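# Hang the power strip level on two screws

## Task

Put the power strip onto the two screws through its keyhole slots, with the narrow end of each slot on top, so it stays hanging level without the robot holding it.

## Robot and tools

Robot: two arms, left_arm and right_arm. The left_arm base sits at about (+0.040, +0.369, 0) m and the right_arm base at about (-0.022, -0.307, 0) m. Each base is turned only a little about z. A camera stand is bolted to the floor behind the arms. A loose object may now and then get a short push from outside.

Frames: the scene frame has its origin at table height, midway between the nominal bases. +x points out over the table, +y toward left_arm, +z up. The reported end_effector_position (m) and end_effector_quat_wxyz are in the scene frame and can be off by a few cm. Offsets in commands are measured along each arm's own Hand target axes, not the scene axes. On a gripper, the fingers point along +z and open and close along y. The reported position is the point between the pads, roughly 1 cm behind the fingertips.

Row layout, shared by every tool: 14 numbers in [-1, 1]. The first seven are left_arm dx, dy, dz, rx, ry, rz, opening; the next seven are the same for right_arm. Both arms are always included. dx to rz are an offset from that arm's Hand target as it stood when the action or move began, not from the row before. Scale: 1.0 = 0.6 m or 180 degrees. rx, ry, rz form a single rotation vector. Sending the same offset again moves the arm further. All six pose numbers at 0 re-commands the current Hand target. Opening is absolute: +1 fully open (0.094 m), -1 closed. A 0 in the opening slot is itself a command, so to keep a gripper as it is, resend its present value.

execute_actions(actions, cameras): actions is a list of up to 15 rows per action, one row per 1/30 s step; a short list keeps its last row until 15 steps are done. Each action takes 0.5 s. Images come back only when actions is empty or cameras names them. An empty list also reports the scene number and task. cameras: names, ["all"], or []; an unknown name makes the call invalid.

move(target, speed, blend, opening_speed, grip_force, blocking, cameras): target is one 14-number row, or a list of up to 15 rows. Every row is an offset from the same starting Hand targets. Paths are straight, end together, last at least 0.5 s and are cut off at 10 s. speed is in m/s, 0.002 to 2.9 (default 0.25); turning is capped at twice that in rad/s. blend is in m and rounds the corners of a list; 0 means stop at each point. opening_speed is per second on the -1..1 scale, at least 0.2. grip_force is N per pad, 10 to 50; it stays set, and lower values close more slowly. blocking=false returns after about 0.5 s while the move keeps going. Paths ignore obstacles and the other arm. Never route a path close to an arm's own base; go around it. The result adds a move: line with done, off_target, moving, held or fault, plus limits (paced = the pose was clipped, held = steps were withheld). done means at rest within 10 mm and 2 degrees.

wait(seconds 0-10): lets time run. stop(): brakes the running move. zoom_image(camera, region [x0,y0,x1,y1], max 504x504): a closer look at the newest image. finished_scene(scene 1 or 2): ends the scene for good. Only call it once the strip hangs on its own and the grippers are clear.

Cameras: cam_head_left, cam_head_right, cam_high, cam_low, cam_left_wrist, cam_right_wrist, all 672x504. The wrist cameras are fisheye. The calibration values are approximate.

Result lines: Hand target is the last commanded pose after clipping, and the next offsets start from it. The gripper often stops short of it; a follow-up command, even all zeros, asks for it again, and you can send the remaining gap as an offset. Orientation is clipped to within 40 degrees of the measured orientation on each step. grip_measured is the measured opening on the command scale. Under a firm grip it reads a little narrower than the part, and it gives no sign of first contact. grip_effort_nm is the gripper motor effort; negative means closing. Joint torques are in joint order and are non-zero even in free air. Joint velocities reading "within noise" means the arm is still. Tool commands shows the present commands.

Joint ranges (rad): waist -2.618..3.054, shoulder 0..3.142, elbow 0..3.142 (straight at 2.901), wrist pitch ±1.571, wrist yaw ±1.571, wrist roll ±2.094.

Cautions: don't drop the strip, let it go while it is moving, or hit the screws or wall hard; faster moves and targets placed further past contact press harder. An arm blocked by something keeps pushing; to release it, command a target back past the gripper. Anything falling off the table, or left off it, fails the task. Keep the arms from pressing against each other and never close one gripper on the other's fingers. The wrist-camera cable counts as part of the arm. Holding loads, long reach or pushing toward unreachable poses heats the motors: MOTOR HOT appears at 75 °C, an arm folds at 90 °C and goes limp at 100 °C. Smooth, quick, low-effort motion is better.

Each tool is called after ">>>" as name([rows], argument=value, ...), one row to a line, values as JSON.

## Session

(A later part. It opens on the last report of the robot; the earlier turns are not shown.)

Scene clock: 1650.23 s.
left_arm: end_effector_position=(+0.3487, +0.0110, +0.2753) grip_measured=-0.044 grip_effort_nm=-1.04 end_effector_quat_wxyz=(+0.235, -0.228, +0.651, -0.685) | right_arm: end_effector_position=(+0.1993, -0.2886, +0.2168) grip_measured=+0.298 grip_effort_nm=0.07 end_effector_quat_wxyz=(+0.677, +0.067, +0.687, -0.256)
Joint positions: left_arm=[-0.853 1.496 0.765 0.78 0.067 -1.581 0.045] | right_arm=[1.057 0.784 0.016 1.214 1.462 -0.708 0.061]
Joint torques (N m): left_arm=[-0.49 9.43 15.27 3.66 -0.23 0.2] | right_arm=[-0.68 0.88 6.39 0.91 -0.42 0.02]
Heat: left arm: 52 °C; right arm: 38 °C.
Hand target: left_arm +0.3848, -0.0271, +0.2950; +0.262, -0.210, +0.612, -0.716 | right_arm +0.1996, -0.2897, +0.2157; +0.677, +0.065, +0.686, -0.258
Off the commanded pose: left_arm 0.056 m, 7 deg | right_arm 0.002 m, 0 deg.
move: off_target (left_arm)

>>> move(target=[0.017,-0.035,0,-0.012,0,0,-0.5,0,0,0,0,0,0,0.3], speed=0.05)

>>> move(target=[0,-0.005,0.01,-0.006,0,0,-0.5,0,0,0,0,0,0,0.3], speed=0.05)

Scene clock: 1673.17 s.
left_arm: end_effector_position=(+0.3478, +0.0110, +0.2741) grip_measured=-0.044 grip_effort_nm=-1.04 end_effector_quat_wxyz=(+0.238, -0.236, +0.653, -0.679) | right_arm: end_effector_position=(+0.1993, -0.2886, +0.2168) grip_measured=+0.298 grip_effort_nm=0.08 end_effector_quat_wxyz=(+0.677, +0.067, +0.687, -0.256)
Joint positions: left_arm=[-0.865 1.488 0.767 0.757 0.038 -1.582 0.045] | right_arm=[1.057 0.784 0.016 1.214 1.462 -0.708 0.061]
Joint torques (N m): left_arm=[-2.25 3.92 18.37 2.37 -0.28 0.26] | right_arm=[-0.47 0.68 6.5 0.91 -0.35 0.03]
Heat: left arm: 59 °C; right arm: 38 °C.
Hand target: left_arm +0.3744, -0.0311, +0.3153; +0.258, -0.215, +0.626, -0.704 | right_arm +0.1996, -0.2897, +0.2157; +0.677, +0.065, +0.686, -0.258
Off the commanded pose: left_arm 0.065 m, 5 deg | right_arm 0.002 m, 0 deg.
move: off_target (left_arm)

Scene clock: 1674.03 s.
left_arm: end_effector_position=(+0.3477, +0.0110, +0.2745) grip_measured=-0.044 grip_effort_nm=-1.04 end_effector_quat_wxyz=(+0.237, -0.239, +0.657, -0.674) | right_arm: end_effector_position=(+0.1993, -0.2886, +0.2168) grip_measured=+0.298 grip_effort_nm=0.08 end_effector_quat_wxyz=(+0.677, +0.067, +0.687, -0.256)
Joint positions: left_arm=[-0.867 1.48 0.777 0.724 0.033 -1.582 0.045] | right_arm=[1.057 0.784 0.016 1.214 1.462 -0.708 0.061]
Joint torques (N m): left_arm=[-2.11 4.44 19.84 2.18 -0.23 0.26] | right_arm=[-0.7 0.87 6.28 0.91 -0.37 0.04]
Heat: left arm: 59 °C; right arm: 38 °C.
Hand target: left_arm +0.3779, -0.0355, +0.3191; +0.256, -0.218, +0.632, -0.698 | right_arm +0.1996, -0.2897, +0.2157; +0.677, +0.065, +0.686, -0.258
Off the commanded pose: left_arm 0.071 m, 5 deg | right_arm 0.002 m, 0 deg.
move: off_target (left_arm)

>>> move(target=[0,0,-0.07,0.0,0,0,-0.5,0,0,0,0,0,0,0.3], speed=0.06)

>>> move(target=[-0.006,0,-0.015,0,0,0,-0.5,0,0,0,0,0,0,0.3], speed=0.05)

Scene clock: 1720.63 s.
left_arm: end_effector_position=(+0.3459, +0.0127, +0.2771) grip_measured=-0.044 grip_effort_nm=-1.04 end_effector_quat_wxyz=(+0.238, -0.241, +0.658, -0.673) | right_arm: end_effector_position=(+0.1993, -0.2886, +0.2168) grip_measured=+0.298 grip_effort_nm=0.08 end_effector_quat_wxyz=(+0.677, +0.067, +0.687, -0.256)
Joint positions: left_arm=[-0.87 1.462 0.777 0.703 0.027 -1.582 0.045] | right_arm=[1.057 0.784 0.016 1.214 1.462 -0.708 0.061]
Joint torques (N m): left_arm=[-1.52 -3.18 11.78 2.42 -0.11 0.26] | right_arm=[-0.57 0.76 6.39 0.88 -0.4 0.04]
Heat: left arm: 64 °C; right arm: 38 °C.
Hand target: left_arm +0.3515, -0.0032, +0.3145; +0.256, -0.218, +0.633, -0.698 | right_arm +0.1996, -0.2897, +0.2157; +0.677, +0.065, +0.686, -0.258
Off the commanded pose: left_arm 0.041 m, 5 deg | right_arm 0.002 m, 0 deg.
move: off_target (left_arm)

Scene clock: 1721.33 s.
left_arm: end_effector_position=(+0.3456, +0.0131, +0.2773) grip_measured=-0.044 grip_effort_nm=-1.04 end_effector_quat_wxyz=(+0.238, -0.241, +0.658, -0.672) | right_arm: end_effector_position=(+0.1993, -0.2886, +0.2168) grip_measured=+0.298 grip_effort_nm=0.08 end_effector_quat_wxyz=(+0.677, +0.067, +0.687, -0.256)
Joint positions: left_arm=[-0.87 1.459 0.777 0.698 0.026 -1.582 0.045] | right_arm=[1.057 0.784 0.016 1.214 1.462 -0.708 0.061]
Joint torques (N m): left_arm=[-0.39 -5.05 9.74 2.46 0.04 0.29] | right_arm=[-0.55 0.81 6.32 0.92 -0.38 0]
Heat: left arm: 64 °C; right arm: 38 °C.
Hand target: left_arm +0.3486, +0.0061, +0.3137; +0.256, -0.218, +0.632, -0.698 | right_arm +0.1996, -0.2897, +0.2157; +0.677, +0.065, +0.686, -0.258
Off the commanded pose: left_arm 0.037 m, 5 deg | right_arm 0.002 m, 0 deg.
move: off_target (left_arm)

>>> move(target=[-0.008,0,-0.006,0,0,0,-0.5,0,0,0,0,0,0,0.3], speed=0.05)

>>> move(target=[-0.006,0,0,0,0,0,-0.5,0,0,0,0,0,0,0.3], speed=0.05)

Scene clock: 1726.83 s.
left_arm: end_effector_position=(+0.3467, +0.0143, +0.2773) grip_measured=-0.044 grip_effort_nm=-1.04 end_effector_quat_wxyz=(+0.237, -0.240, +0.659, -0.672) | right_arm: end_effector_position=(+0.1993, -0.2886, +0.2168) grip_measured=+0.298 grip_effort_nm=0.08 end_effector_quat_wxyz=(+0.677, +0.067, +0.687, -0.256)
Joint positions: left_arm=[-0.862 1.458 0.777 0.697 0.038 -1.582 0.045] | right_arm=[1.057 0.784 0.016 1.214 1.462 -0.708 0.061]
Joint torques (N m): left_arm=[0.39 -5.83 9.06 2.48 0.09 0.26] | right_arm=[-0.47 0.77 6.35 0.88 -0.35 0.05]
Heat: left arm: 60 °C; right arm: 38 °C.
Hand target: left_arm +0.3500, +0.0118, +0.3134; +0.256, -0.218, +0.632, -0.698 | right_arm +0.1996, -0.2897, +0.2157; +0.677, +0.065, +0.686, -0.258
Off the commanded pose: left_arm 0.036 m, 5 deg | right_arm 0.002 m, 0 deg.
move: off_target (left_arm)

Scene clock: 1727.57 s.
left_arm: end_effector_position=(+0.3482, +0.0157, +0.2773) grip_measured=-0.044 grip_effort_nm=-1.04 end_effector_quat_wxyz=(+0.235, -0.239, +0.660, -0.673) | right_arm: end_effector_position=(+0.1993, -0.2886, +0.2168) grip_measured=+0.298 grip_effort_nm=0.08 end_effector_quat_wxyz=(+0.677, +0.067, +0.687, -0.256)
Joint positions: left_arm=[-0.853 1.458 0.777 0.697 0.051 -1.582 0.045] | right_arm=[1.057 0.784 0.016 1.214 1.462 -0.708 0.061]
Joint torques (N m): left_arm=[0.72 -5.82 8.95 2.46 0.06 0.24] | right_arm=[-0.47 0.7 6.38 0.9 -0.4 0.02]
Heat: left arm: 60 °C; right arm: 38 °C.
Hand target: left_arm +0.3529, +0.0142, +0.3135; +0.256, -0.218, +0.632, -0.698 | right_arm +0.1996, -0.2897, +0.2157; +0.677, +0.065, +0.686, -0.258
Off the commanded pose: left_arm 0.036 m, 5 deg | right_arm 0.002 m, 0 deg.
move: off_target (left_arm)

>>> move(target=[0,0.008,0.035,0,-0.006,0,-0.5,0,0,0,0,0,0,0.3], speed=0.05)

>>> move(target=[0,0.007,0.015,0,0,0,-0.5,0,0,0,0,0,0,0.3], speed=0.05)

Scene clock: 1738.33 s.
left_arm: end_effector_position=(+0.3482, +0.0143, +0.2771) grip_measured=-0.044 grip_effort_nm=-1.04 end_effector_quat_wxyz=(+0.235, -0.238, +0.659, -0.674) | right_arm: end_effector_position=(+0.1993, -0.2886, +0.2168) grip_measured=+0.298 grip_effort_nm=0.08 end_effector_quat_wxyz=(+0.677, +0.067, +0.687, -0.256)
Joint positions: left_arm=[-0.855 1.464 0.779 0.703 0.051 -1.582 0.045] | right_arm=[1.057 0.784 0.016 1.214 1.462 -0.708 0.061]
Joint torques (N m): left_arm=[-0.4 -0.36 12.9 2.63 -0.3 0.25] | right_arm=[-0.47 0.9 6.22 0.86 -0.41 0.02]
Heat: left arm: 56 °C; right arm: 38 °C.
Hand target: left_arm +0.3665, -0.0023, +0.3110; +0.262, -0.224, +0.630, -0.696 | right_arm +0.1996, -0.2897, +0.2157; +0.677, +0.065, +0.686, -0.258
Off the commanded pose: left_arm 0.042 m, 5 deg | right_arm 0.002 m, 0 deg.
move: off_target (left_arm)

Scene clock: 1739.07 s.
left_arm: end_effector_position=(+0.3478, +0.0121, +0.2748) grip_measured=-0.044 grip_effort_nm=-1.04 end_effector_quat_wxyz=(+0.232, -0.235, +0.661, -0.674) | right_arm: end_effector_position=(+0.1993, -0.2886, +0.2168) grip_measured=+0.298 grip_effort_nm=0.08 end_effector_quat_wxyz=(+0.677, +0.067, +0.687, -0.256)
Joint positions: left_arm=[-0.856 1.474 0.779 0.711 0.059 -1.582 0.045] | right_arm=[1.057 0.784 0.016 1.214 1.462 -0.708 0.061]
Joint torques (N m): left_arm=[-0.44 1.7 14.16 2.72 -0.38 0.23] | right_arm=[-0.57 0.81 6.31 0.93 -0.33 0.02]
Heat: left arm: 56 °C; right arm: 38 °C.
Hand target: left_arm +0.3725, -0.0096, +0.3077; +0.262, -0.224, +0.630, -0.696 | right_arm +0.1996, -0.2897, +0.2157; +0.677, +0.065, +0.686, -0.258
Off the commanded pose: left_arm 0.046 m, 6 deg | right_arm 0.002 m, 0 deg.
move: off_target (left_arm)

>>> move(target=[0,0.003,0.015,0,0,0,-0.5,0,0,0,0,0,0,0.3], speed=0.05, cameras=["cam_head_left","cam_high","cam_head_right","cam_low"])

>>> zoom_image(camera="cam_high", region=[330, 210, 460, 340])

>>> zoom_image(camera="cam_head_left", region=[340, 230, 410, 300])

>>> zoom_image(camera="cam_head_left", region=[265, 160, 335, 230])

>>> zoom_image(camera="cam_high", region=[320, 290, 370, 340])

>>> zoom_image(camera="cam_high", region=[410, 200, 460, 250])

Scene clock: 1755.03 s.
left_arm: end_effector_position=(+0.3480, +0.0117, +0.2749) grip_measured=-0.044 grip_effort_nm=-1.04 end_effector_quat_wxyz=(+0.232, -0.234, +0.660, -0.675) | right_arm: end_effector_position=(+0.1993, -0.2886, +0.2168) grip_measured=+0.298 grip_effort_nm=0.08 end_effector_quat_wxyz=(+0.677, +0.067, +0.687, -0.256)
Joint positions: left_arm=[-0.856 1.476 0.779 0.716 0.059 -1.582 0.045] | right_arm=[1.057 0.784 0.016 1.214 1.462 -0.708 0.061]
Joint torques (N m): left_arm=[-0.5 3.84 15.75 2.74 -0.39 0.25] | right_arm=[-0.53 0.87 6.27 0.88 -0.36 0.05]
Heat: left arm: 57 °C; right arm: 38 °C.
Hand target: left_arm +0.3784, -0.0165, +0.3069; +0.262, -0.224, +0.630, -0.696 | right_arm +0.1996, -0.2897, +0.2157; +0.677, +0.065, +0.686, -0.258
Off the commanded pose: left_arm 0.052 m, 6 deg | right_arm 0.002 m, 0 deg.
move: off_target (left_arm)
Images, in order (width x height): cam_head_left 672x504, cam_head_right 672x504, cam_high 672x504, cam_low 672x504.

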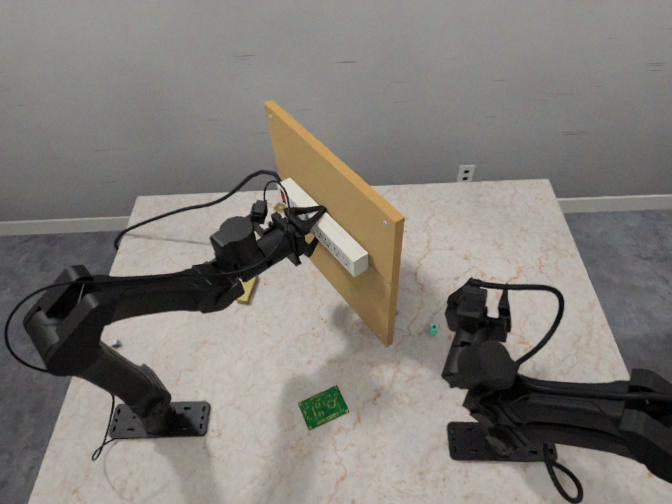

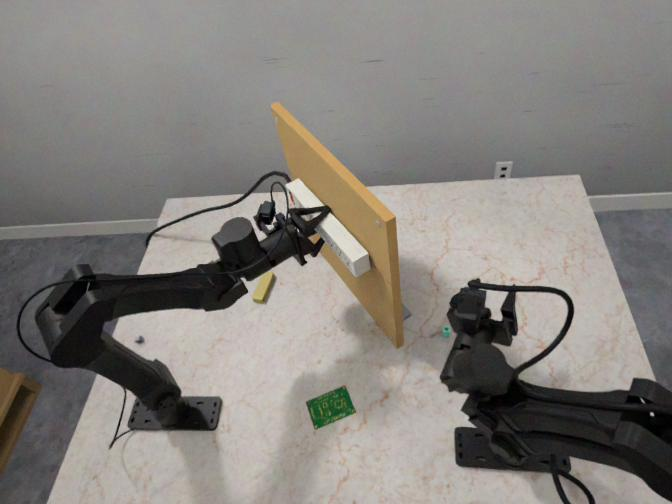

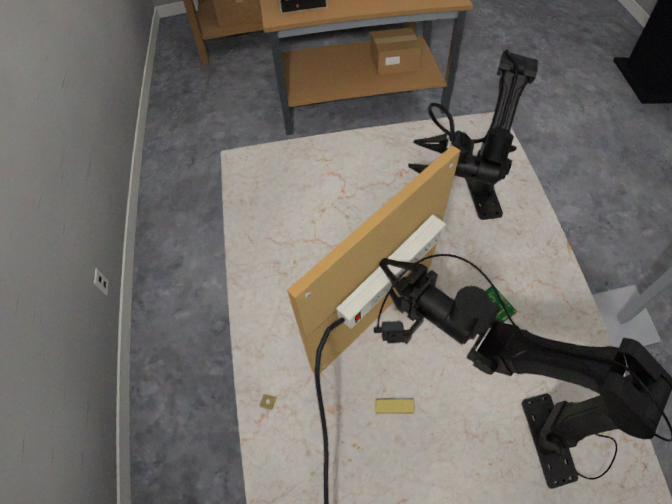

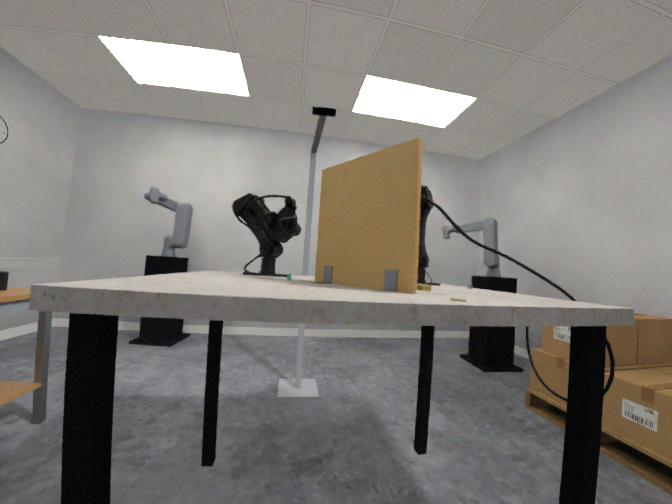

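Scaled by 3.877 from the camera's 672x504 image, which has a finer 960x720 frame.

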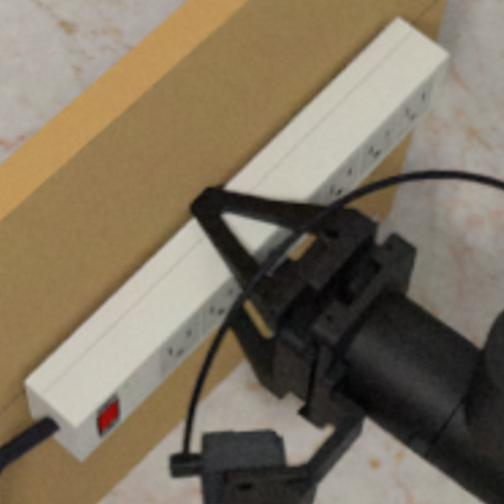

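Scaled by 7.200 from the camera's 672x504 image, which has a finer 960x720 frame.

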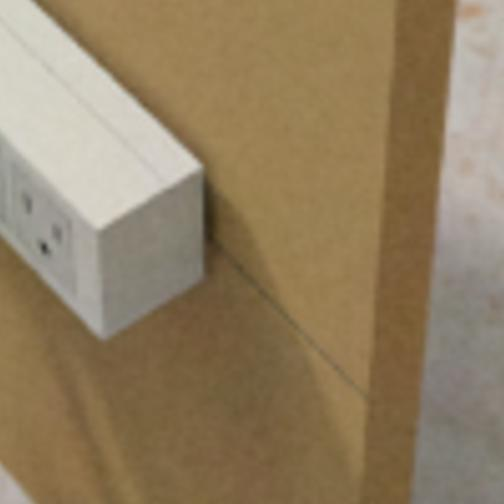

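Scaled by 7.200 from the camera's 672x504 image, which has a finer 960x720 frame.

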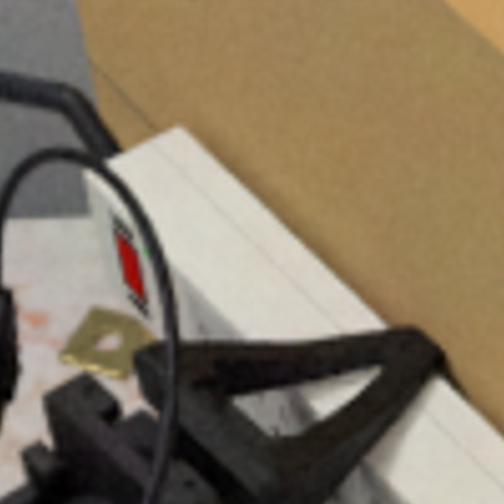

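Scaled by 10.080 from the camera's 672x504 image, which has a finer 960x720 frame.

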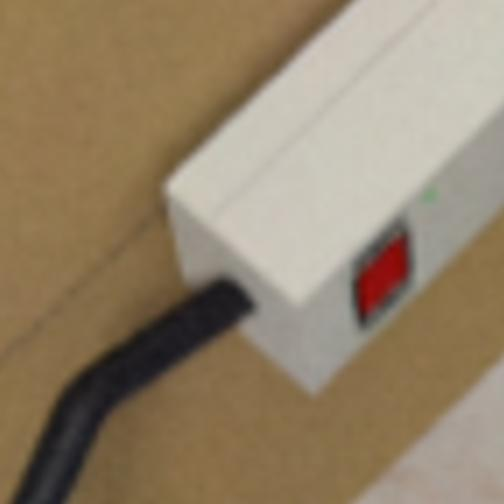

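Scaled by 10.080 from the camera's 672x504 image, which has a finer 960x720 frame.

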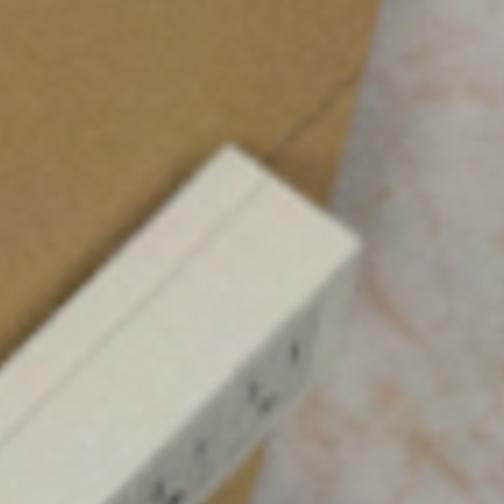

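>>> move(target=[0,0,-0.08,0,0,0,-0.5,0,0,0,0,0,0,0.3], speed=0.06)

>>> move(target=[0,-0.015,-0.05,0,-0.01,0.0194,-0.5,0,0,0,0,0,0,0.3], speed=0.06, cameras=["cam_head_left","cam_high"])

>>> zoom_image(camera="cam_head_left", region=[340, 230, 410, 300])

>>> zoom_image(camera="cam_head_left", region=[265, 160, 335, 230])

Scene clock: 1812.57 s.
left_arm: end_effector_position=(+0.3478, +0.0153, +0.2767) grip_measured=-0.044 grip_effort_nm=-1.04 end_effector_quat_wxyz=(+0.236, -0.239, +0.656, -0.676) | right_arm: end_effector_position=(+0.1993, -0.2886, +0.2168) grip_measured=+0.298 grip_effort_nm=0.08 end_effector_quat_wxyz=(+0.677, +0.067, +0.687, -0.256)
Joint positions: left_arm=[-0.856 1.465 0.769 0.721 0.047 -1.586 0.045] | right_arm=[1.057 0.784 0.016 1.214 1.462 -0.708 0.061]
Joint torques (N m): left_arm=[-0.21 -6.78 5.71 2.73 -0.22 0.32] | right_arm=[-0.55 0.85 6.37 0.87 -0.36 -0.02]
Heat: left arm: 61 °C; right arm: 37 °C.
Hand target: left_arm +0.3476, +0.0199, +0.3019; +0.262, -0.224, +0.630, -0.696 | right_arm +0.1996, -0.2897, +0.2157; +0.677, +0.065, +0.686, -0.258
Off the commanded pose: left_arm 0.026 m, 5 deg | right_arm 0.002 m, 0 deg.
move: off_target (left_arm)

Scene clock: 1813.80 s.
left_arm: end_effector_position=(+0.3350, +0.0420, +0.2760) grip_measured=-0.044 grip_effort_nm=-1.04 end_effector_quat_wxyz=(+0.274, -0.242, +0.660, -0.656) | right_arm: end_effector_position=(+0.1993, -0.2886, +0.2168) grip_measured=+0.298 grip_effort_nm=0.08 end_effector_quat_wxyz=(+0.677, +0.067, +0.687, -0.256)
Joint positions: left_arm=[-0.867 1.339 0.682 0.668 -0.026 -1.527 0.045] | right_arm=[1.057 0.784 0.016 1.214 1.462 -0.708 0.061]
Joint torques (N m): left_arm=[-0.84 -7.09 5.83 2.76 0.02 0.28] | right_arm=[-0.53 0.79 6.27 0.93 -0.38 0.02]
Heat: left arm: 61 °C; right arm: 37 °C.
Hand target: left_arm +0.3277, +0.0434, +0.3077; +0.293, -0.216, +0.632, -0.684 | right_arm +0.1996, -0.2897, +0.2157; +0.677, +0.065, +0.686, -0.258
Off the commanded pose: left_arm 0.033 m, 6 deg | right_arm 0.002 m, 0 deg.
move: off_target (left_arm)
Images, in order (width x height): cam_head_left 672x504, cam_high 672x504.

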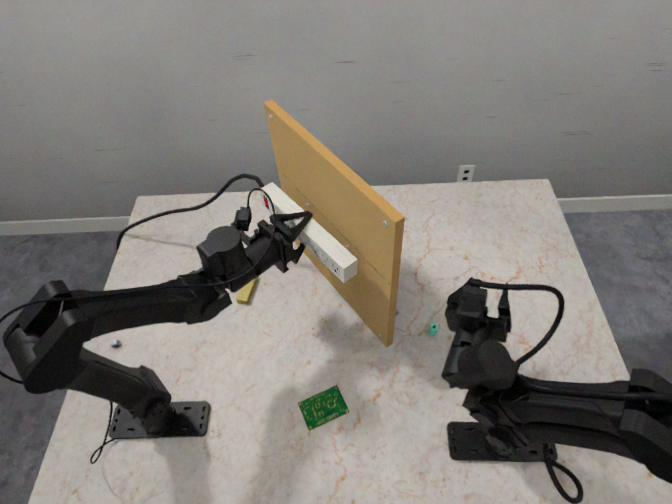

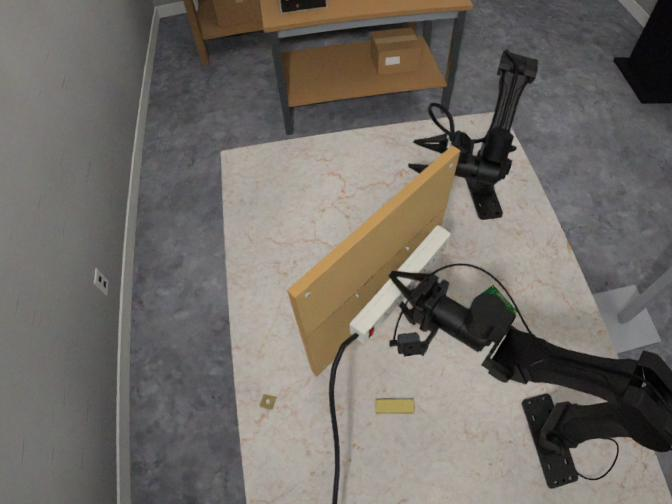

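Scaled by 7.200 from the camera's 672x504 image, which has a finer 960x720 frame.

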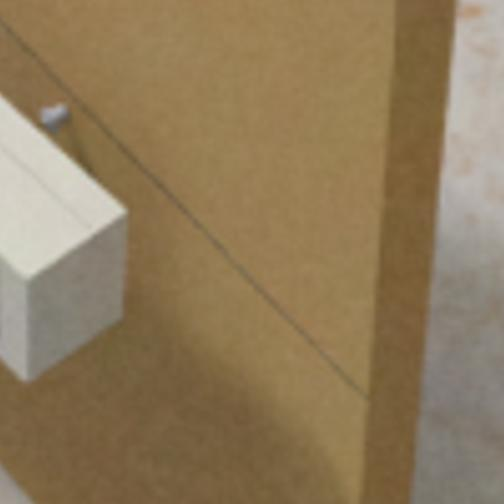

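Scaled by 7.200 from the camera's 672x504 image, which has a finer 960x720 frame.

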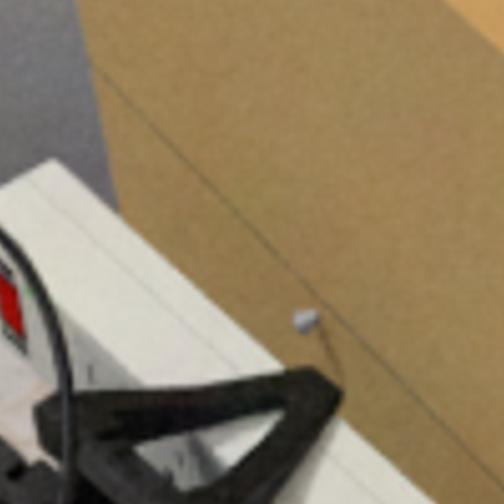

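>>> zoom_image(camera="cam_high", region=[330, 290, 400, 360])

>>> zoom_image(camera="cam_high", region=[390, 200, 460, 270])

>>> execute_actions(actions=[])

>>> zoom_image(camera="cam_head_right", region=[340, 220, 410, 290])

>>> zoom_image(camera="cam_head_right", region=[265, 160, 335, 230])

>>> zoom_image(camera="cam_left_wrist", region=[100, 0, 600, 500])

Scaled by 7.200 from the camera's 672x504 image, which has a finer 960x720 frame.

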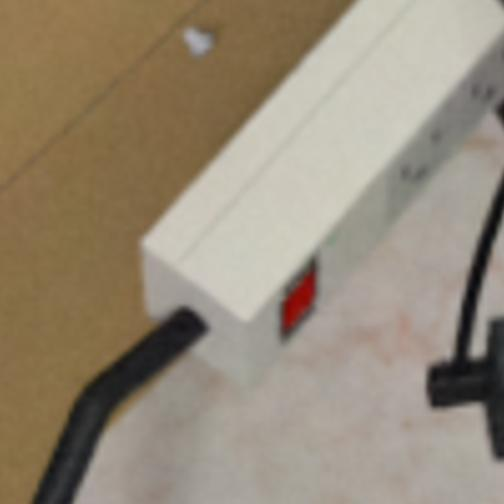

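Scaled by 7.200 from the camera's 672x504 image, which has a finer 960x720 frame.

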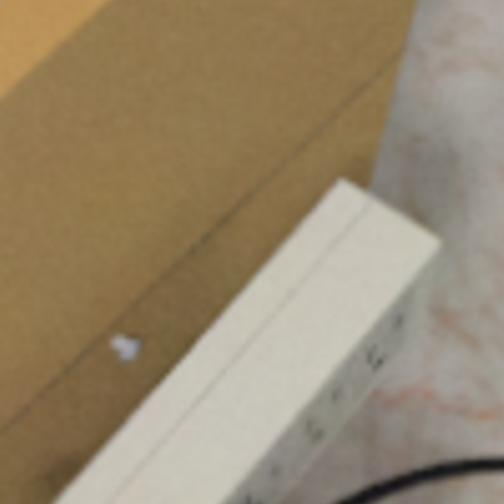

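Scene clock: 1835.43 s.
left_arm: end_effector_position=(+0.3351, +0.0420, +0.2760) grip_measured=-0.044 grip_effort_nm=-1.04 end_effector_quat_wxyz=(+0.274, -0.242, +0.660, -0.656) | right_arm: end_effector_position=(+0.1993, -0.2886, +0.2168) grip_measured=+0.298 grip_effort_nm=0.08 end_effector_quat_wxyz=(+0.677, +0.067, +0.687, -0.256)
Joint positions: left_arm=[-0.867 1.339 0.682 0.668 -0.027 -1.526 0.045] | right_arm=[1.057 0.784 0.016 1.214 1.462 -0.708 0.061]
Joint velocities: within noise
Joint torques (N m): left_arm=[-0.83 -7.12 5.89 2.76 0.02 0.31] | right_arm=[-0.49 0.95 6.22 0.91 -0.39 0.05]
Heat: left arm: 55 °C; right arm: 37 °C.
Hand target: left_arm +0.3277, +0.0435, +0.3077; +0.293, -0.216, +0.632, -0.684 | right_arm +0.1996, -0.2897, +0.2157; +0.677, +0.065, +0.686, -0.258
Tool commands: left_gripper/opening=-0.5 right_gripper/opening=+0.3
Off the commanded pose: left_arm 0.033 m, 6 deg | right_arm 0.002 m, 0 deg.
camera_calibration:
cam_left_wrist: T_world_to_cam=[[-0.0997246, -0.13882, 0.985284, -0.227102], [-0.993348, 0.0711873, -0.090511, 0.34727], [-0.057575, -0.987756, -0.144995, 0.2166], [0, 0, 0, 1]] pos_world=[0.334783, 0.1577, 0.286598]
cam_right_wrist: T_world_to_cam=[[-0.381187, -0.908682, 0.170273, -0.217102], [-0.646144, 0.130133, -0.75204, 0.3274], [0.661207, -0.396689, -0.636744, 0.00868838], [0, 0, 0, 1]] pos_world=[0.123046, -0.236435, 0.288716]

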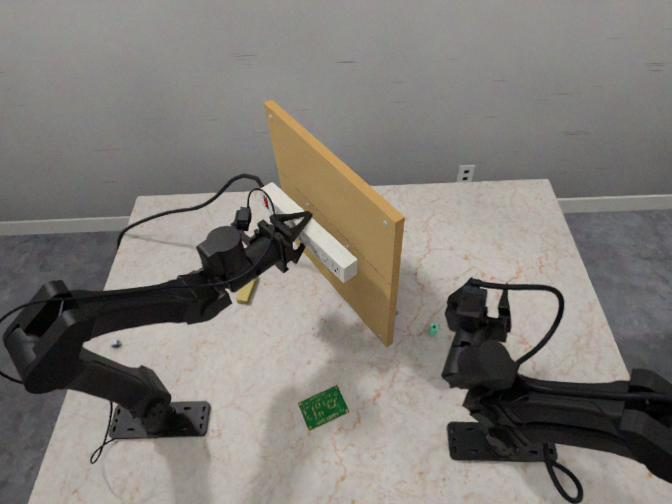

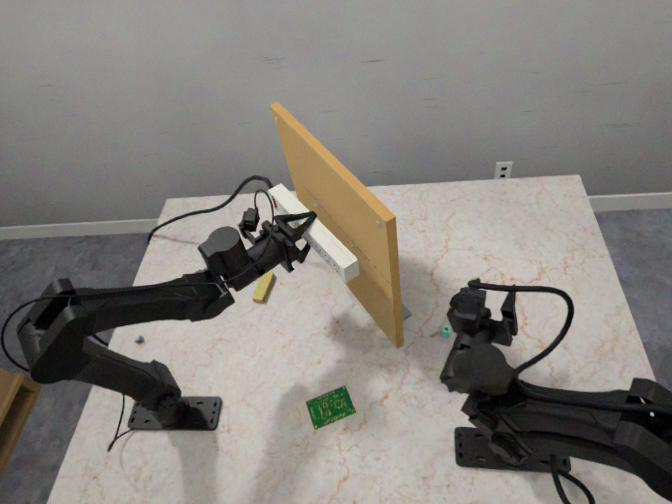

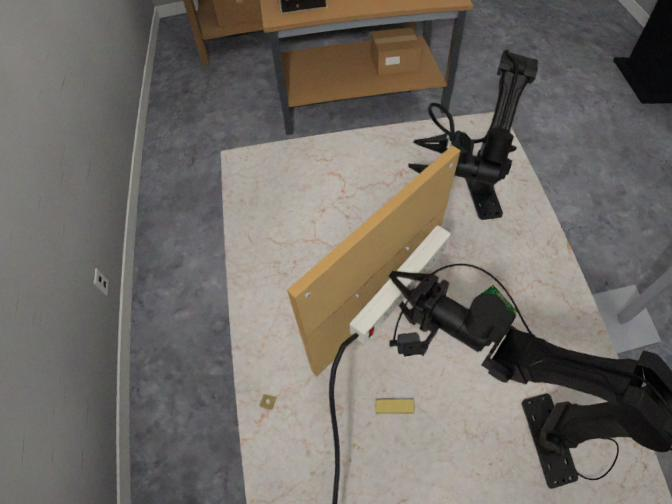

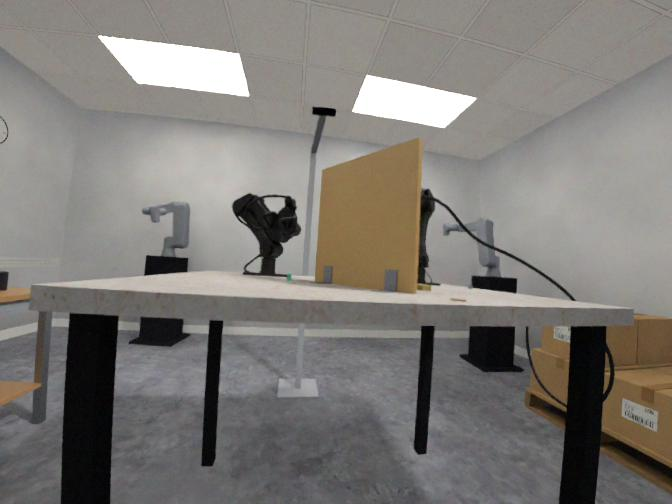

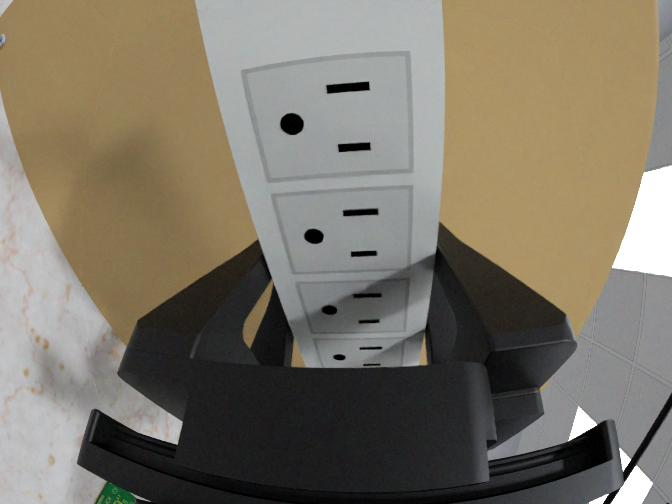

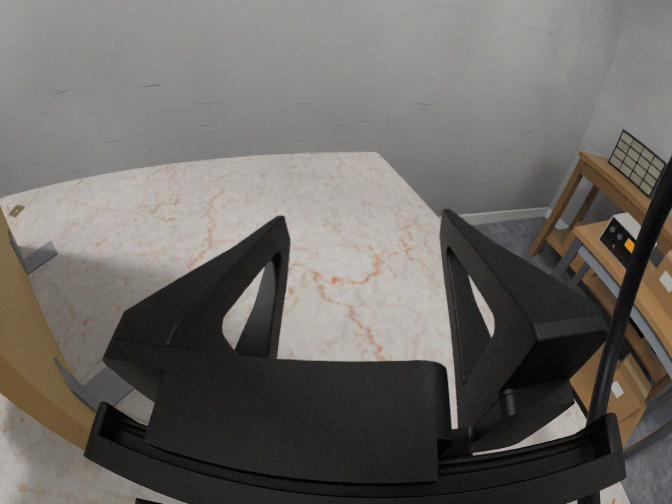

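Scaled by 7.200 from the camera's 672x504 image, which has a finer 960x720 frame.

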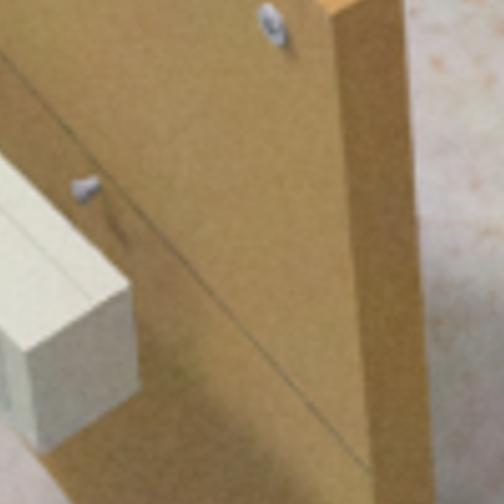

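Scaled by 7.200 from the camera's 672x504 image, which has a finer 960x720 frame.

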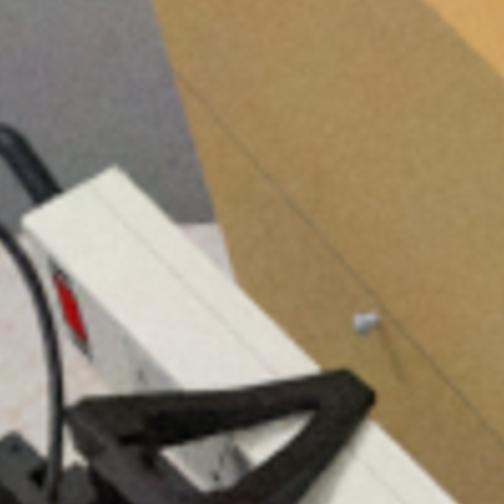

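Scaled by 1.008 from the camera's 672x504 image, which has a finer 960x720 frame.

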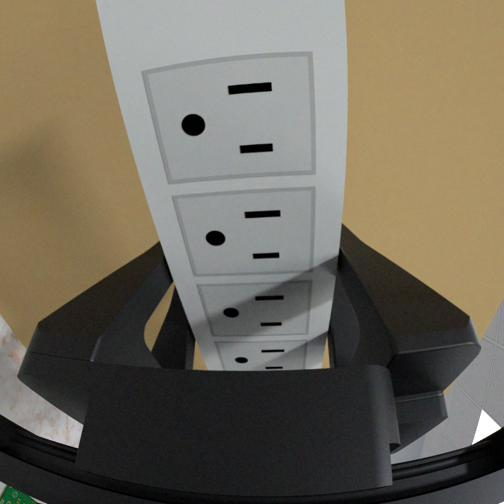

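>>> move(target=[0,-0.015,0.035,0,0.02,-0.0035,-0.5,0,0,0,0,0,0,0.3], speed=0.08)

Scene clock: 1925.13 s.
left_arm: end_effector_position=(+0.3415, +0.0364, +0.2752) grip_measured=-0.044 grip_effort_nm=-1.04 end_effector_quat_wxyz=(+0.256, -0.234, +0.673, -0.653) | right_arm: end_effector_position=(+0.1993, -0.2886, +0.2168) grip_measured=+0.298 grip_effort_nm=0.08 end_effector_quat_wxyz=(+0.677, +0.067, +0.687, -0.256)
Joint positions: left_arm=[-0.835 1.365 0.727 0.622 0.046 -1.531 0.045] | right_arm=[1.057 0.784 0.016 1.214 1.462 -0.708 0.061]
Joint torques (N m): left_arm=[-0.14 -4.92 9.21 2.83 0.34 0.24] | right_arm=[-0.54 0.85 6.27 0.91 -0.36 -0.01]
Heat: left arm: 53 °C; right arm: 37 °C.
Hand target: left_arm +0.3404, +0.0281, +0.3189; +0.269, -0.198, +0.640, -0.692 | right_arm +0.1996, -0.2897, +0.2157; +0.677, +0.065, +0.686, -0.258
Off the commanded pose: left_arm 0.045 m, 7 deg | right_arm 0.002 m, 0 deg.
move: off_target (left_arm)

>>> move(target=[0.0143,-0.012,0.028,0.004,0.006,0,-0.5,0,0,0,0,0,0,0.3], speed=0.06)

Scene clock: 1933.77 s.
left_arm: end_effector_position=(+0.3473, +0.0208, +0.2817) grip_measured=-0.044 grip_effort_nm=-1.04 end_effector_quat_wxyz=(+0.252, -0.228, +0.673, -0.657) | right_arm: end_effector_position=(+0.1993, -0.2886, +0.2168) grip_measured=+0.298 grip_effort_nm=0.08 end_effector_quat_wxyz=(+0.677, +0.067, +0.687, -0.256)
Joint positions: left_arm=[-0.849 1.421 0.792 0.619 0.046 -1.531 0.045] | right_arm=[1.057 0.784 0.016 1.214 1.462 -0.708 0.061]
Joint torques (N m): left_arm=[-1.05 -5.29 9.33 2.86 0.32 0.25] | right_arm=[-0.47 0.87 6.31 0.92 -0.33 0.02]
Heat: left arm: 54 °C; right arm: 37 °C.
Hand target: left_arm +0.3433, +0.0099, +0.3271; +0.265, -0.189, +0.638, -0.698 | right_arm +0.1996, -0.2897, +0.2157; +0.677, +0.065, +0.686, -0.258
Off the commanded pose: left_arm 0.047 m, 8 deg | right_arm 0.002 m, 0 deg.
move: off_target (left_arm)

>>> move(target=[0.0085,0.008,0.02,0.0,0,0,-0.5,0,0,0,0,0,0,0.3], speed=0.05)

>>> move(target=[0,0.012,0.01,0.005,0,0,-0.5,0,0,0,0,0,0,0.3], speed=0.04)

Scene clock: 1942.30 s.
left_arm: end_effector_position=(+0.3468, +0.0148, +0.2766) grip_measured=-0.044 grip_effort_nm=-1.04 end_effector_quat_wxyz=(+0.248, -0.227, +0.677, -0.654) | right_arm: end_effector_position=(+0.1993, -0.2886, +0.2168) grip_measured=+0.298 grip_effort_nm=0.08 end_effector_quat_wxyz=(+0.677, +0.067, +0.687, -0.256)
Joint positions: left_arm=[-0.86 1.442 0.8 0.621 0.042 -1.532 0.045] | right_arm=[1.057 0.784 0.016 1.214 1.462 -0.708 0.061]
Joint torques (N m): left_arm=[-1.58 -3.48 10.54 3.08 0.14 0.26] | right_arm=[-0.43 0.79 6.23 0.88 -0.41 0.02]
Heat: left arm: 55 °C; right arm: 37 °C.
Hand target: left_arm +0.3472, -0.0029, +0.3233; +0.265, -0.189, +0.638, -0.698 | right_arm +0.1996, -0.2897, +0.2157; +0.677, +0.065, +0.686, -0.258
Off the commanded pose: left_arm 0.050 m, 8 deg | right_arm 0.002 m, 0 deg.
move: off_target (left_arm)

Scene clock: 1943.00 s.
left_arm: end_effector_position=(+0.3473, +0.0141, +0.2773) grip_measured=-0.044 grip_effort_nm=-1.04 end_effector_quat_wxyz=(+0.249, -0.227, +0.675, -0.657) | right_arm: end_effector_position=(+0.1993, -0.2886, +0.2168) grip_measured=+0.298 grip_effort_nm=0.08 end_effector_quat_wxyz=(+0.677, +0.067, +0.687, -0.256)
Joint positions: left_arm=[-0.86 1.447 0.8 0.633 0.041 -1.532 0.045] | right_arm=[1.057 0.784 0.016 1.214 1.462 -0.708 0.061]
Joint torques (N m): left_arm=[-1.58 -0.69 10.22 3.58 0.18 0.25] | right_arm=[-0.53 0.69 6.38 0.9 -0.38 0]
Heat: left arm: 55 °C; right arm: 37 °C.
Hand target: left_arm +0.3517, -0.0080, +0.3169; +0.266, -0.187, +0.633, -0.703 | right_arm +0.1996, -0.2897, +0.2157; +0.677, +0.065, +0.686, -0.258
Off the commanded pose: left_arm 0.045 m, 9 deg | right_arm 0.002 m, 0 deg.
move: off_target (left_arm)

>>> move(target=[0.001,0.015,0.01,0.0,0,0,-0.5,0,0,0,0,0,0,0.3], speed=0.04)

>>> move(target=[0,0.012,0.008,0,0,0,-0.5,0,0,0,0,0,0,0.3], speed=0.04)

>>> move(target=[0,0.012,0.008,0,0,0,-0.5,0,0,0,0,0,0,0.3], speed=0.04)

Scene clock: 1951.63 s.
left_arm: end_effector_position=(+0.3483, +0.0128, +0.2745) grip_measured=-0.044 grip_effort_nm=-1.04 end_effector_quat_wxyz=(+0.250, -0.225, +0.670, -0.662) | right_arm: end_effector_position=(+0.1993, -0.2886, +0.2168) grip_measured=+0.298 grip_effort_nm=0.08 end_effector_quat_wxyz=(+0.677, +0.067, +0.687, -0.256)
Joint positions: left_arm=[-0.86 1.466 0.787 0.681 0.042 -1.533 0.045] | right_arm=[1.057 0.784 0.016 1.214 1.462 -0.708 0.061]
Joint torques (N m): left_arm=[-1.69 0.98 11.17 3.44 0.14 0.25] | right_arm=[-0.54 0.69 6.31 0.89 -0.35 -0.01]
Heat: left arm: 55 °C; right arm: 37 °C.
Hand target: left_arm +0.3560, -0.0136, +0.3087; +0.266, -0.187, +0.633, -0.703 | right_arm +0.1996, -0.2897, +0.2157; +0.677, +0.065, +0.686, -0.258
Off the commanded pose: left_arm 0.044 m, 8 deg | right_arm 0.002 m, 0 deg.
move: off_target (left_arm)

Scene clock: 1952.57 s.
left_arm: end_effector_position=(+0.3489, +0.0124, +0.2742) grip_measured=-0.044 grip_effort_nm=-1.04 end_effector_quat_wxyz=(+0.252, -0.222, +0.662, -0.670) | right_arm: end_effector_position=(+0.1993, -0.2886, +0.2168) grip_measured=+0.298 grip_effort_nm=0.08 end_effector_quat_wxyz=(+0.677, +0.067, +0.687, -0.256)
Joint positions: left_arm=[-0.858 1.481 0.774 0.732 0.046 -1.536 0.045] | right_arm=[1.057 0.784 0.016 1.214 1.462 -0.708 0.061]
Joint torques (N m): left_arm=[-1.83 2.63 12.38 3.27 0.1 0.29] | right_arm=[-0.46 0.69 6.27 0.92 -0.38 0.03]
Heat: left arm: 55 °C; right arm: 37 °C.
Hand target: left_arm +0.3600, -0.0177, +0.3023; +0.266, -0.187, +0.633, -0.703 | right_arm +0.1996, -0.2897, +0.2157; +0.677, +0.065, +0.686, -0.258
Off the commanded pose: left_arm 0.043 m, 7 deg | right_arm 0.002 m, 0 deg.
move: off_target (left_arm)

Scene clock: 1953.33 s.
left_arm: end_effector_position=(+0.3491, +0.0120, +0.2738) grip_measured=-0.044 grip_effort_nm=-1.04 end_effector_quat_wxyz=(+0.253, -0.221, +0.659, -0.673) | right_arm: end_effector_position=(+0.1993, -0.2886, +0.2168) grip_measured=+0.298 grip_effort_nm=0.08 end_effector_quat_wxyz=(+0.677, +0.067, +0.687, -0.256)
Joint positions: left_arm=[-0.858 1.489 0.768 0.756 0.047 -1.537 0.045] | right_arm=[1.057 0.784 0.016 1.214 1.462 -0.708 0.061]
Joint torques (N m): left_arm=[-1.81 4.7 12.93 3.3 0.12 0.31] | right_arm=[-0.5 0.92 6.19 0.9 -0.4 0.01]
Heat: left arm: 56 °C; right arm: 37 °C.
Hand target: left_arm +0.3638, -0.0220, +0.2957; +0.266, -0.187, +0.633, -0.703 | right_arm +0.1996, -0.2897, +0.2157; +0.677, +0.065, +0.686, -0.258
Off the commanded pose: left_arm 0.043 m, 6 deg | right_arm 0.002 m, 0 deg.
move: off_target (left_arm)

>>> move(target=[0.003,-0.02,0.015,-0.006,0,0,-0.5,0,0,0,0,0,0,0.3], speed=0.04, cameras=["cam_head_left","cam_high","cam_head_right"])

>>> zoom_image(camera="cam_head_left", region=[340, 230, 410, 300])

>>> zoom_image(camera="cam_head_left", region=[265, 160, 335, 230])

>>> zoom_image(camera="cam_head_right", region=[340, 220, 410, 290])

>>> zoom_image(camera="cam_head_right", region=[265, 160, 335, 230])

>>> zoom_image(camera="cam_high", region=[320, 290, 370, 340])

>>> zoom_image(camera="cam_high", region=[410, 200, 460, 250])

Scene clock: 1966.97 s.
left_arm: end_effector_position=(+0.3489, +0.0122, +0.2726) grip_measured=-0.044 grip_effort_nm=-1.04 end_effector_quat_wxyz=(+0.252, -0.221, +0.659, -0.673) | right_arm: end_effector_position=(+0.1993, -0.2886, +0.2168) grip_measured=+0.298 grip_effort_nm=0.08 end_effector_quat_wxyz=(+0.677, +0.067, +0.687, -0.256)
Joint positions: left_arm=[-0.858 1.489 0.765 0.756 0.047 -1.537 0.045] | right_arm=[1.057 0.784 0.016 1.214 1.462 -0.708 0.061]
Joint torques (N m): left_arm=[-2.7 2.99 16.94 2.36 -0.01 0.33] | right_arm=[-0.49 0.69 6.3 0.93 -0.39 0.03]
Heat: left arm: 56 °C; right arm: 37 °C.
Hand target: left_arm +0.3662, -0.0295, +0.3086; +0.264, -0.190, +0.639, -0.697 | right_arm +0.1996, -0.2897, +0.2157; +0.677, +0.065, +0.686, -0.258
Off the commanded pose: left_arm 0.058 m, 5 deg | right_arm 0.002 m, 0 deg.
move: off_target (left_arm)
Images, in order (width x height): cam_head_left 672x504, cam_head_right 672x504, cam_high 672x504.

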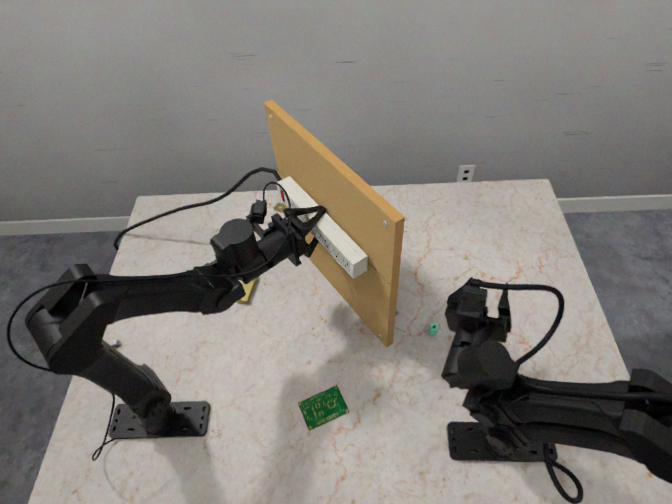

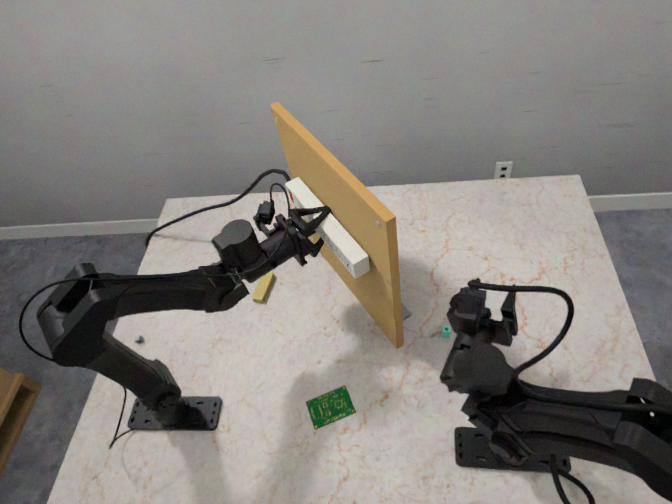

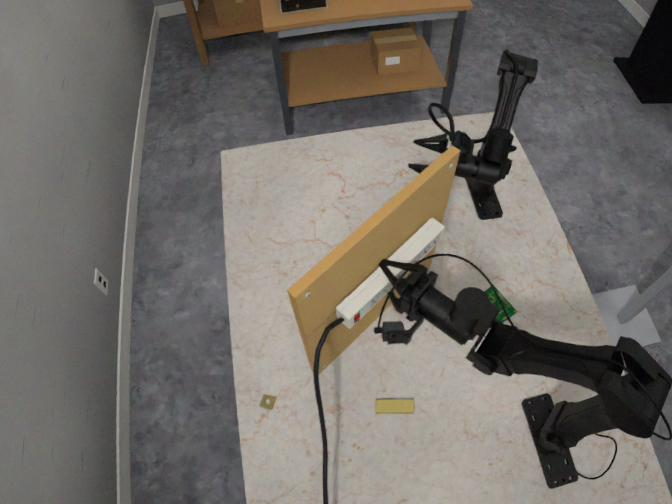

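Scaled by 7.200 from the camera's 672x504 image, which has a finer 960x720 frame.

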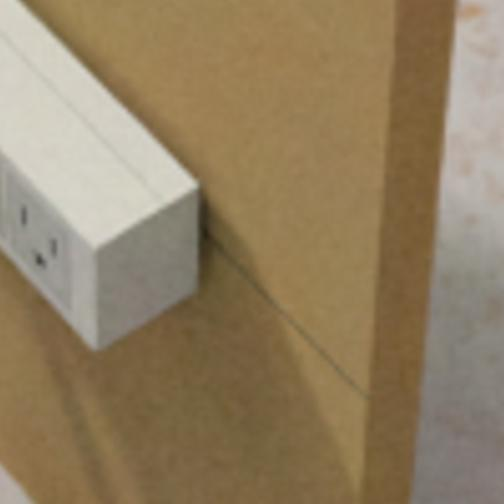

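Scaled by 7.200 from the camera's 672x504 image, which has a finer 960x720 frame.

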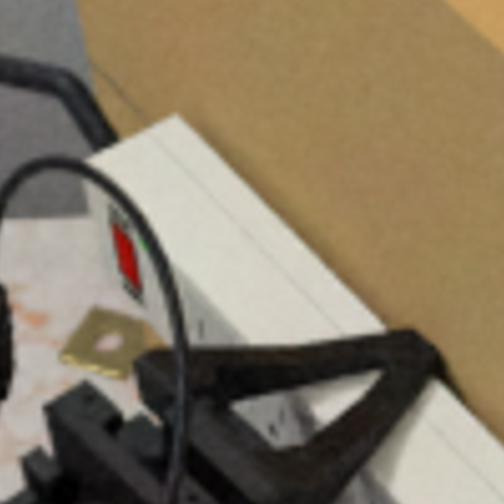

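Scaled by 7.200 from the camera's 672x504 image, which has a finer 960x720 frame.

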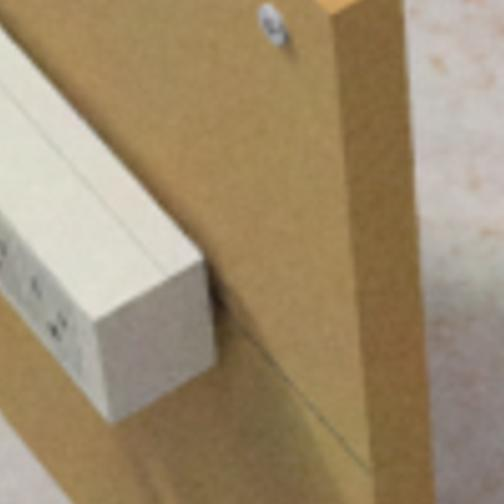

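Scaled by 7.200 from the camera's 672x504 image, which has a finer 960x720 frame.

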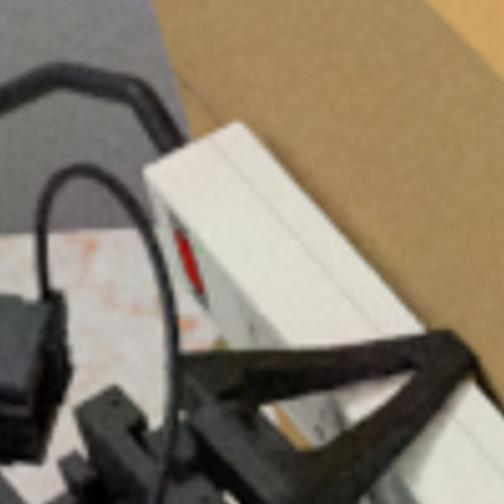

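Scaled by 10.080 from the camera's 672x504 image, which has a finer 960x720 frame.

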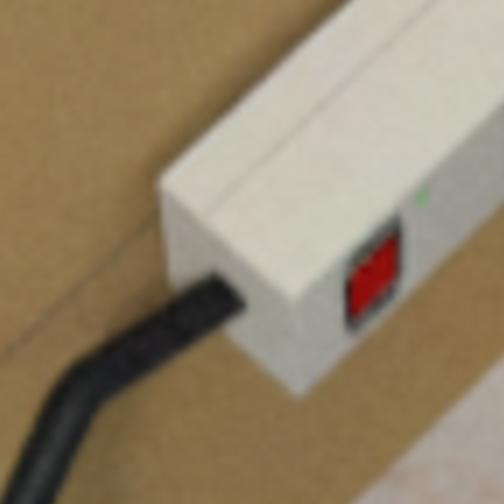

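Scaled by 10.080 from the camera's 672x504 image, which has a finer 960x720 frame.

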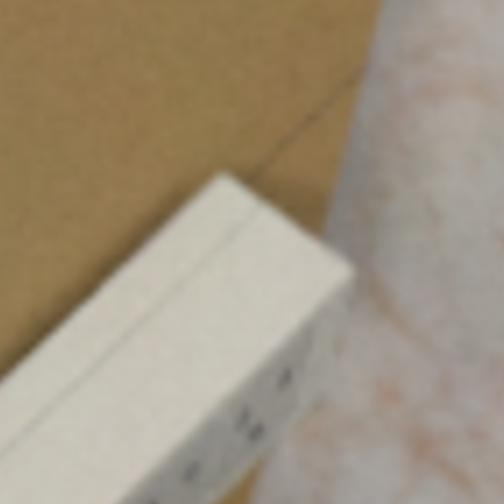

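>>> move(target=[0,0,-0.04,0,0,0.004,-0.5,0,0,0,0,0,0,0.3], speed=0.05)

>>> move(target=[0,0.004,0.02,0,0,0.006,-0.5,0,0,0,0,0,0,0.3], speed=0.05)

>>> move(target=[0,0.004,0.02,0,0,0.004,-0.5,0,0,0,0,0,0,0.3], speed=0.05)

Scene clock: 1993.07 s.
left_arm: end_effector_position=(+0.3478, +0.0133, +0.2754) grip_measured=-0.044 grip_effort_nm=-1.04 end_effector_quat_wxyz=(+0.253, -0.221, +0.658, -0.674) | right_arm: end_effector_position=(+0.1993, -0.2886, +0.2168) grip_measured=+0.298 grip_effort_nm=0.08 end_effector_quat_wxyz=(+0.677, +0.067, +0.687, -0.256)
Joint positions: left_arm=[-0.859 1.478 0.765 0.748 0.047 -1.537 0.045] | right_arm=[1.057 0.784 0.016 1.214 1.462 -0.708 0.061]
Joint torques (N m): left_arm=[-2.25 -1.25 12.1 2.48 0.05 0.45] | right_arm=[-0.53 0.79 6.3 0.86 -0.38 -0.01]
Heat: left arm: 71 °C; right arm: 37 °C.
Hand target: left_arm +0.3517, -0.0105, +0.3060; +0.269, -0.186, +0.640, -0.695 | right_arm +0.1996, -0.2897, +0.2157; +0.677, +0.065, +0.686, -0.258
Off the commanded pose: left_arm 0.039 m, 5 deg | right_arm 0.002 m, 0 deg.
move: off_target (left_arm)

Scene clock: 1993.77 s.
left_arm: end_effector_position=(+0.3485, +0.0125, +0.2725) grip_measured=-0.044 grip_effort_nm=-1.04 end_effector_quat_wxyz=(+0.252, -0.221, +0.661, -0.671) | right_arm: end_effector_position=(+0.1993, -0.2886, +0.2168) grip_measured=+0.298 grip_effort_nm=0.08 end_effector_quat_wxyz=(+0.677, +0.067, +0.687, -0.256)
Joint positions: left_arm=[-0.859 1.485 0.765 0.749 0.047 -1.535 0.045] | right_arm=[1.057 0.784 0.016 1.214 1.462 -0.708 0.061]
Joint torques (N m): left_arm=[-2.44 1.25 14.26 2.57 0.02 0.6] | right_arm=[-0.5 0.88 6.35 0.88 -0.39 0.01]
Heat: left arm: 71 °C; right arm: 37 °C.
Hand target: left_arm +0.3593, -0.0201, +0.3049; +0.275, -0.180, +0.642, -0.693 | right_arm +0.1996, -0.2897, +0.2157; +0.677, +0.065, +0.686, -0.258
Off the commanded pose: left_arm 0.047 m, 6 deg | right_arm 0.002 m, 0 deg.
move: off_target (left_arm)

Scene clock: 1994.47 s.
left_arm: end_effector_position=(+0.3488, +0.0122, +0.2726) grip_measured=-0.044 grip_effort_nm=-1.04 end_effector_quat_wxyz=(+0.254, -0.220, +0.660, -0.672) | right_arm: end_effector_position=(+0.1993, -0.2886, +0.2168) grip_measured=+0.298 grip_effort_nm=0.08 end_effector_quat_wxyz=(+0.677, +0.067, +0.687, -0.256)
Joint positions: left_arm=[-0.859 1.488 0.765 0.755 0.046 -1.533 0.045] | right_arm=[1.057 0.784 0.016 1.214 1.462 -0.708 0.061]
Joint torques (N m): left_arm=[-2.62 4.08 16.31 2.58 -0.01 0.71] | right_arm=[-0.51 0.88 6.17 0.89 -0.38 0.01]
Heat: left arm: 71 °C; right arm: 37 °C.
Hand target: left_arm +0.3669, -0.0296, +0.3040; +0.280, -0.176, +0.643, -0.691 | right_arm +0.1996, -0.2897, +0.2157; +0.677, +0.065, +0.686, -0.258
Off the commanded pose: left_arm 0.055 m, 7 deg | right_arm 0.002 m, 0 deg.
move: off_target (left_arm)


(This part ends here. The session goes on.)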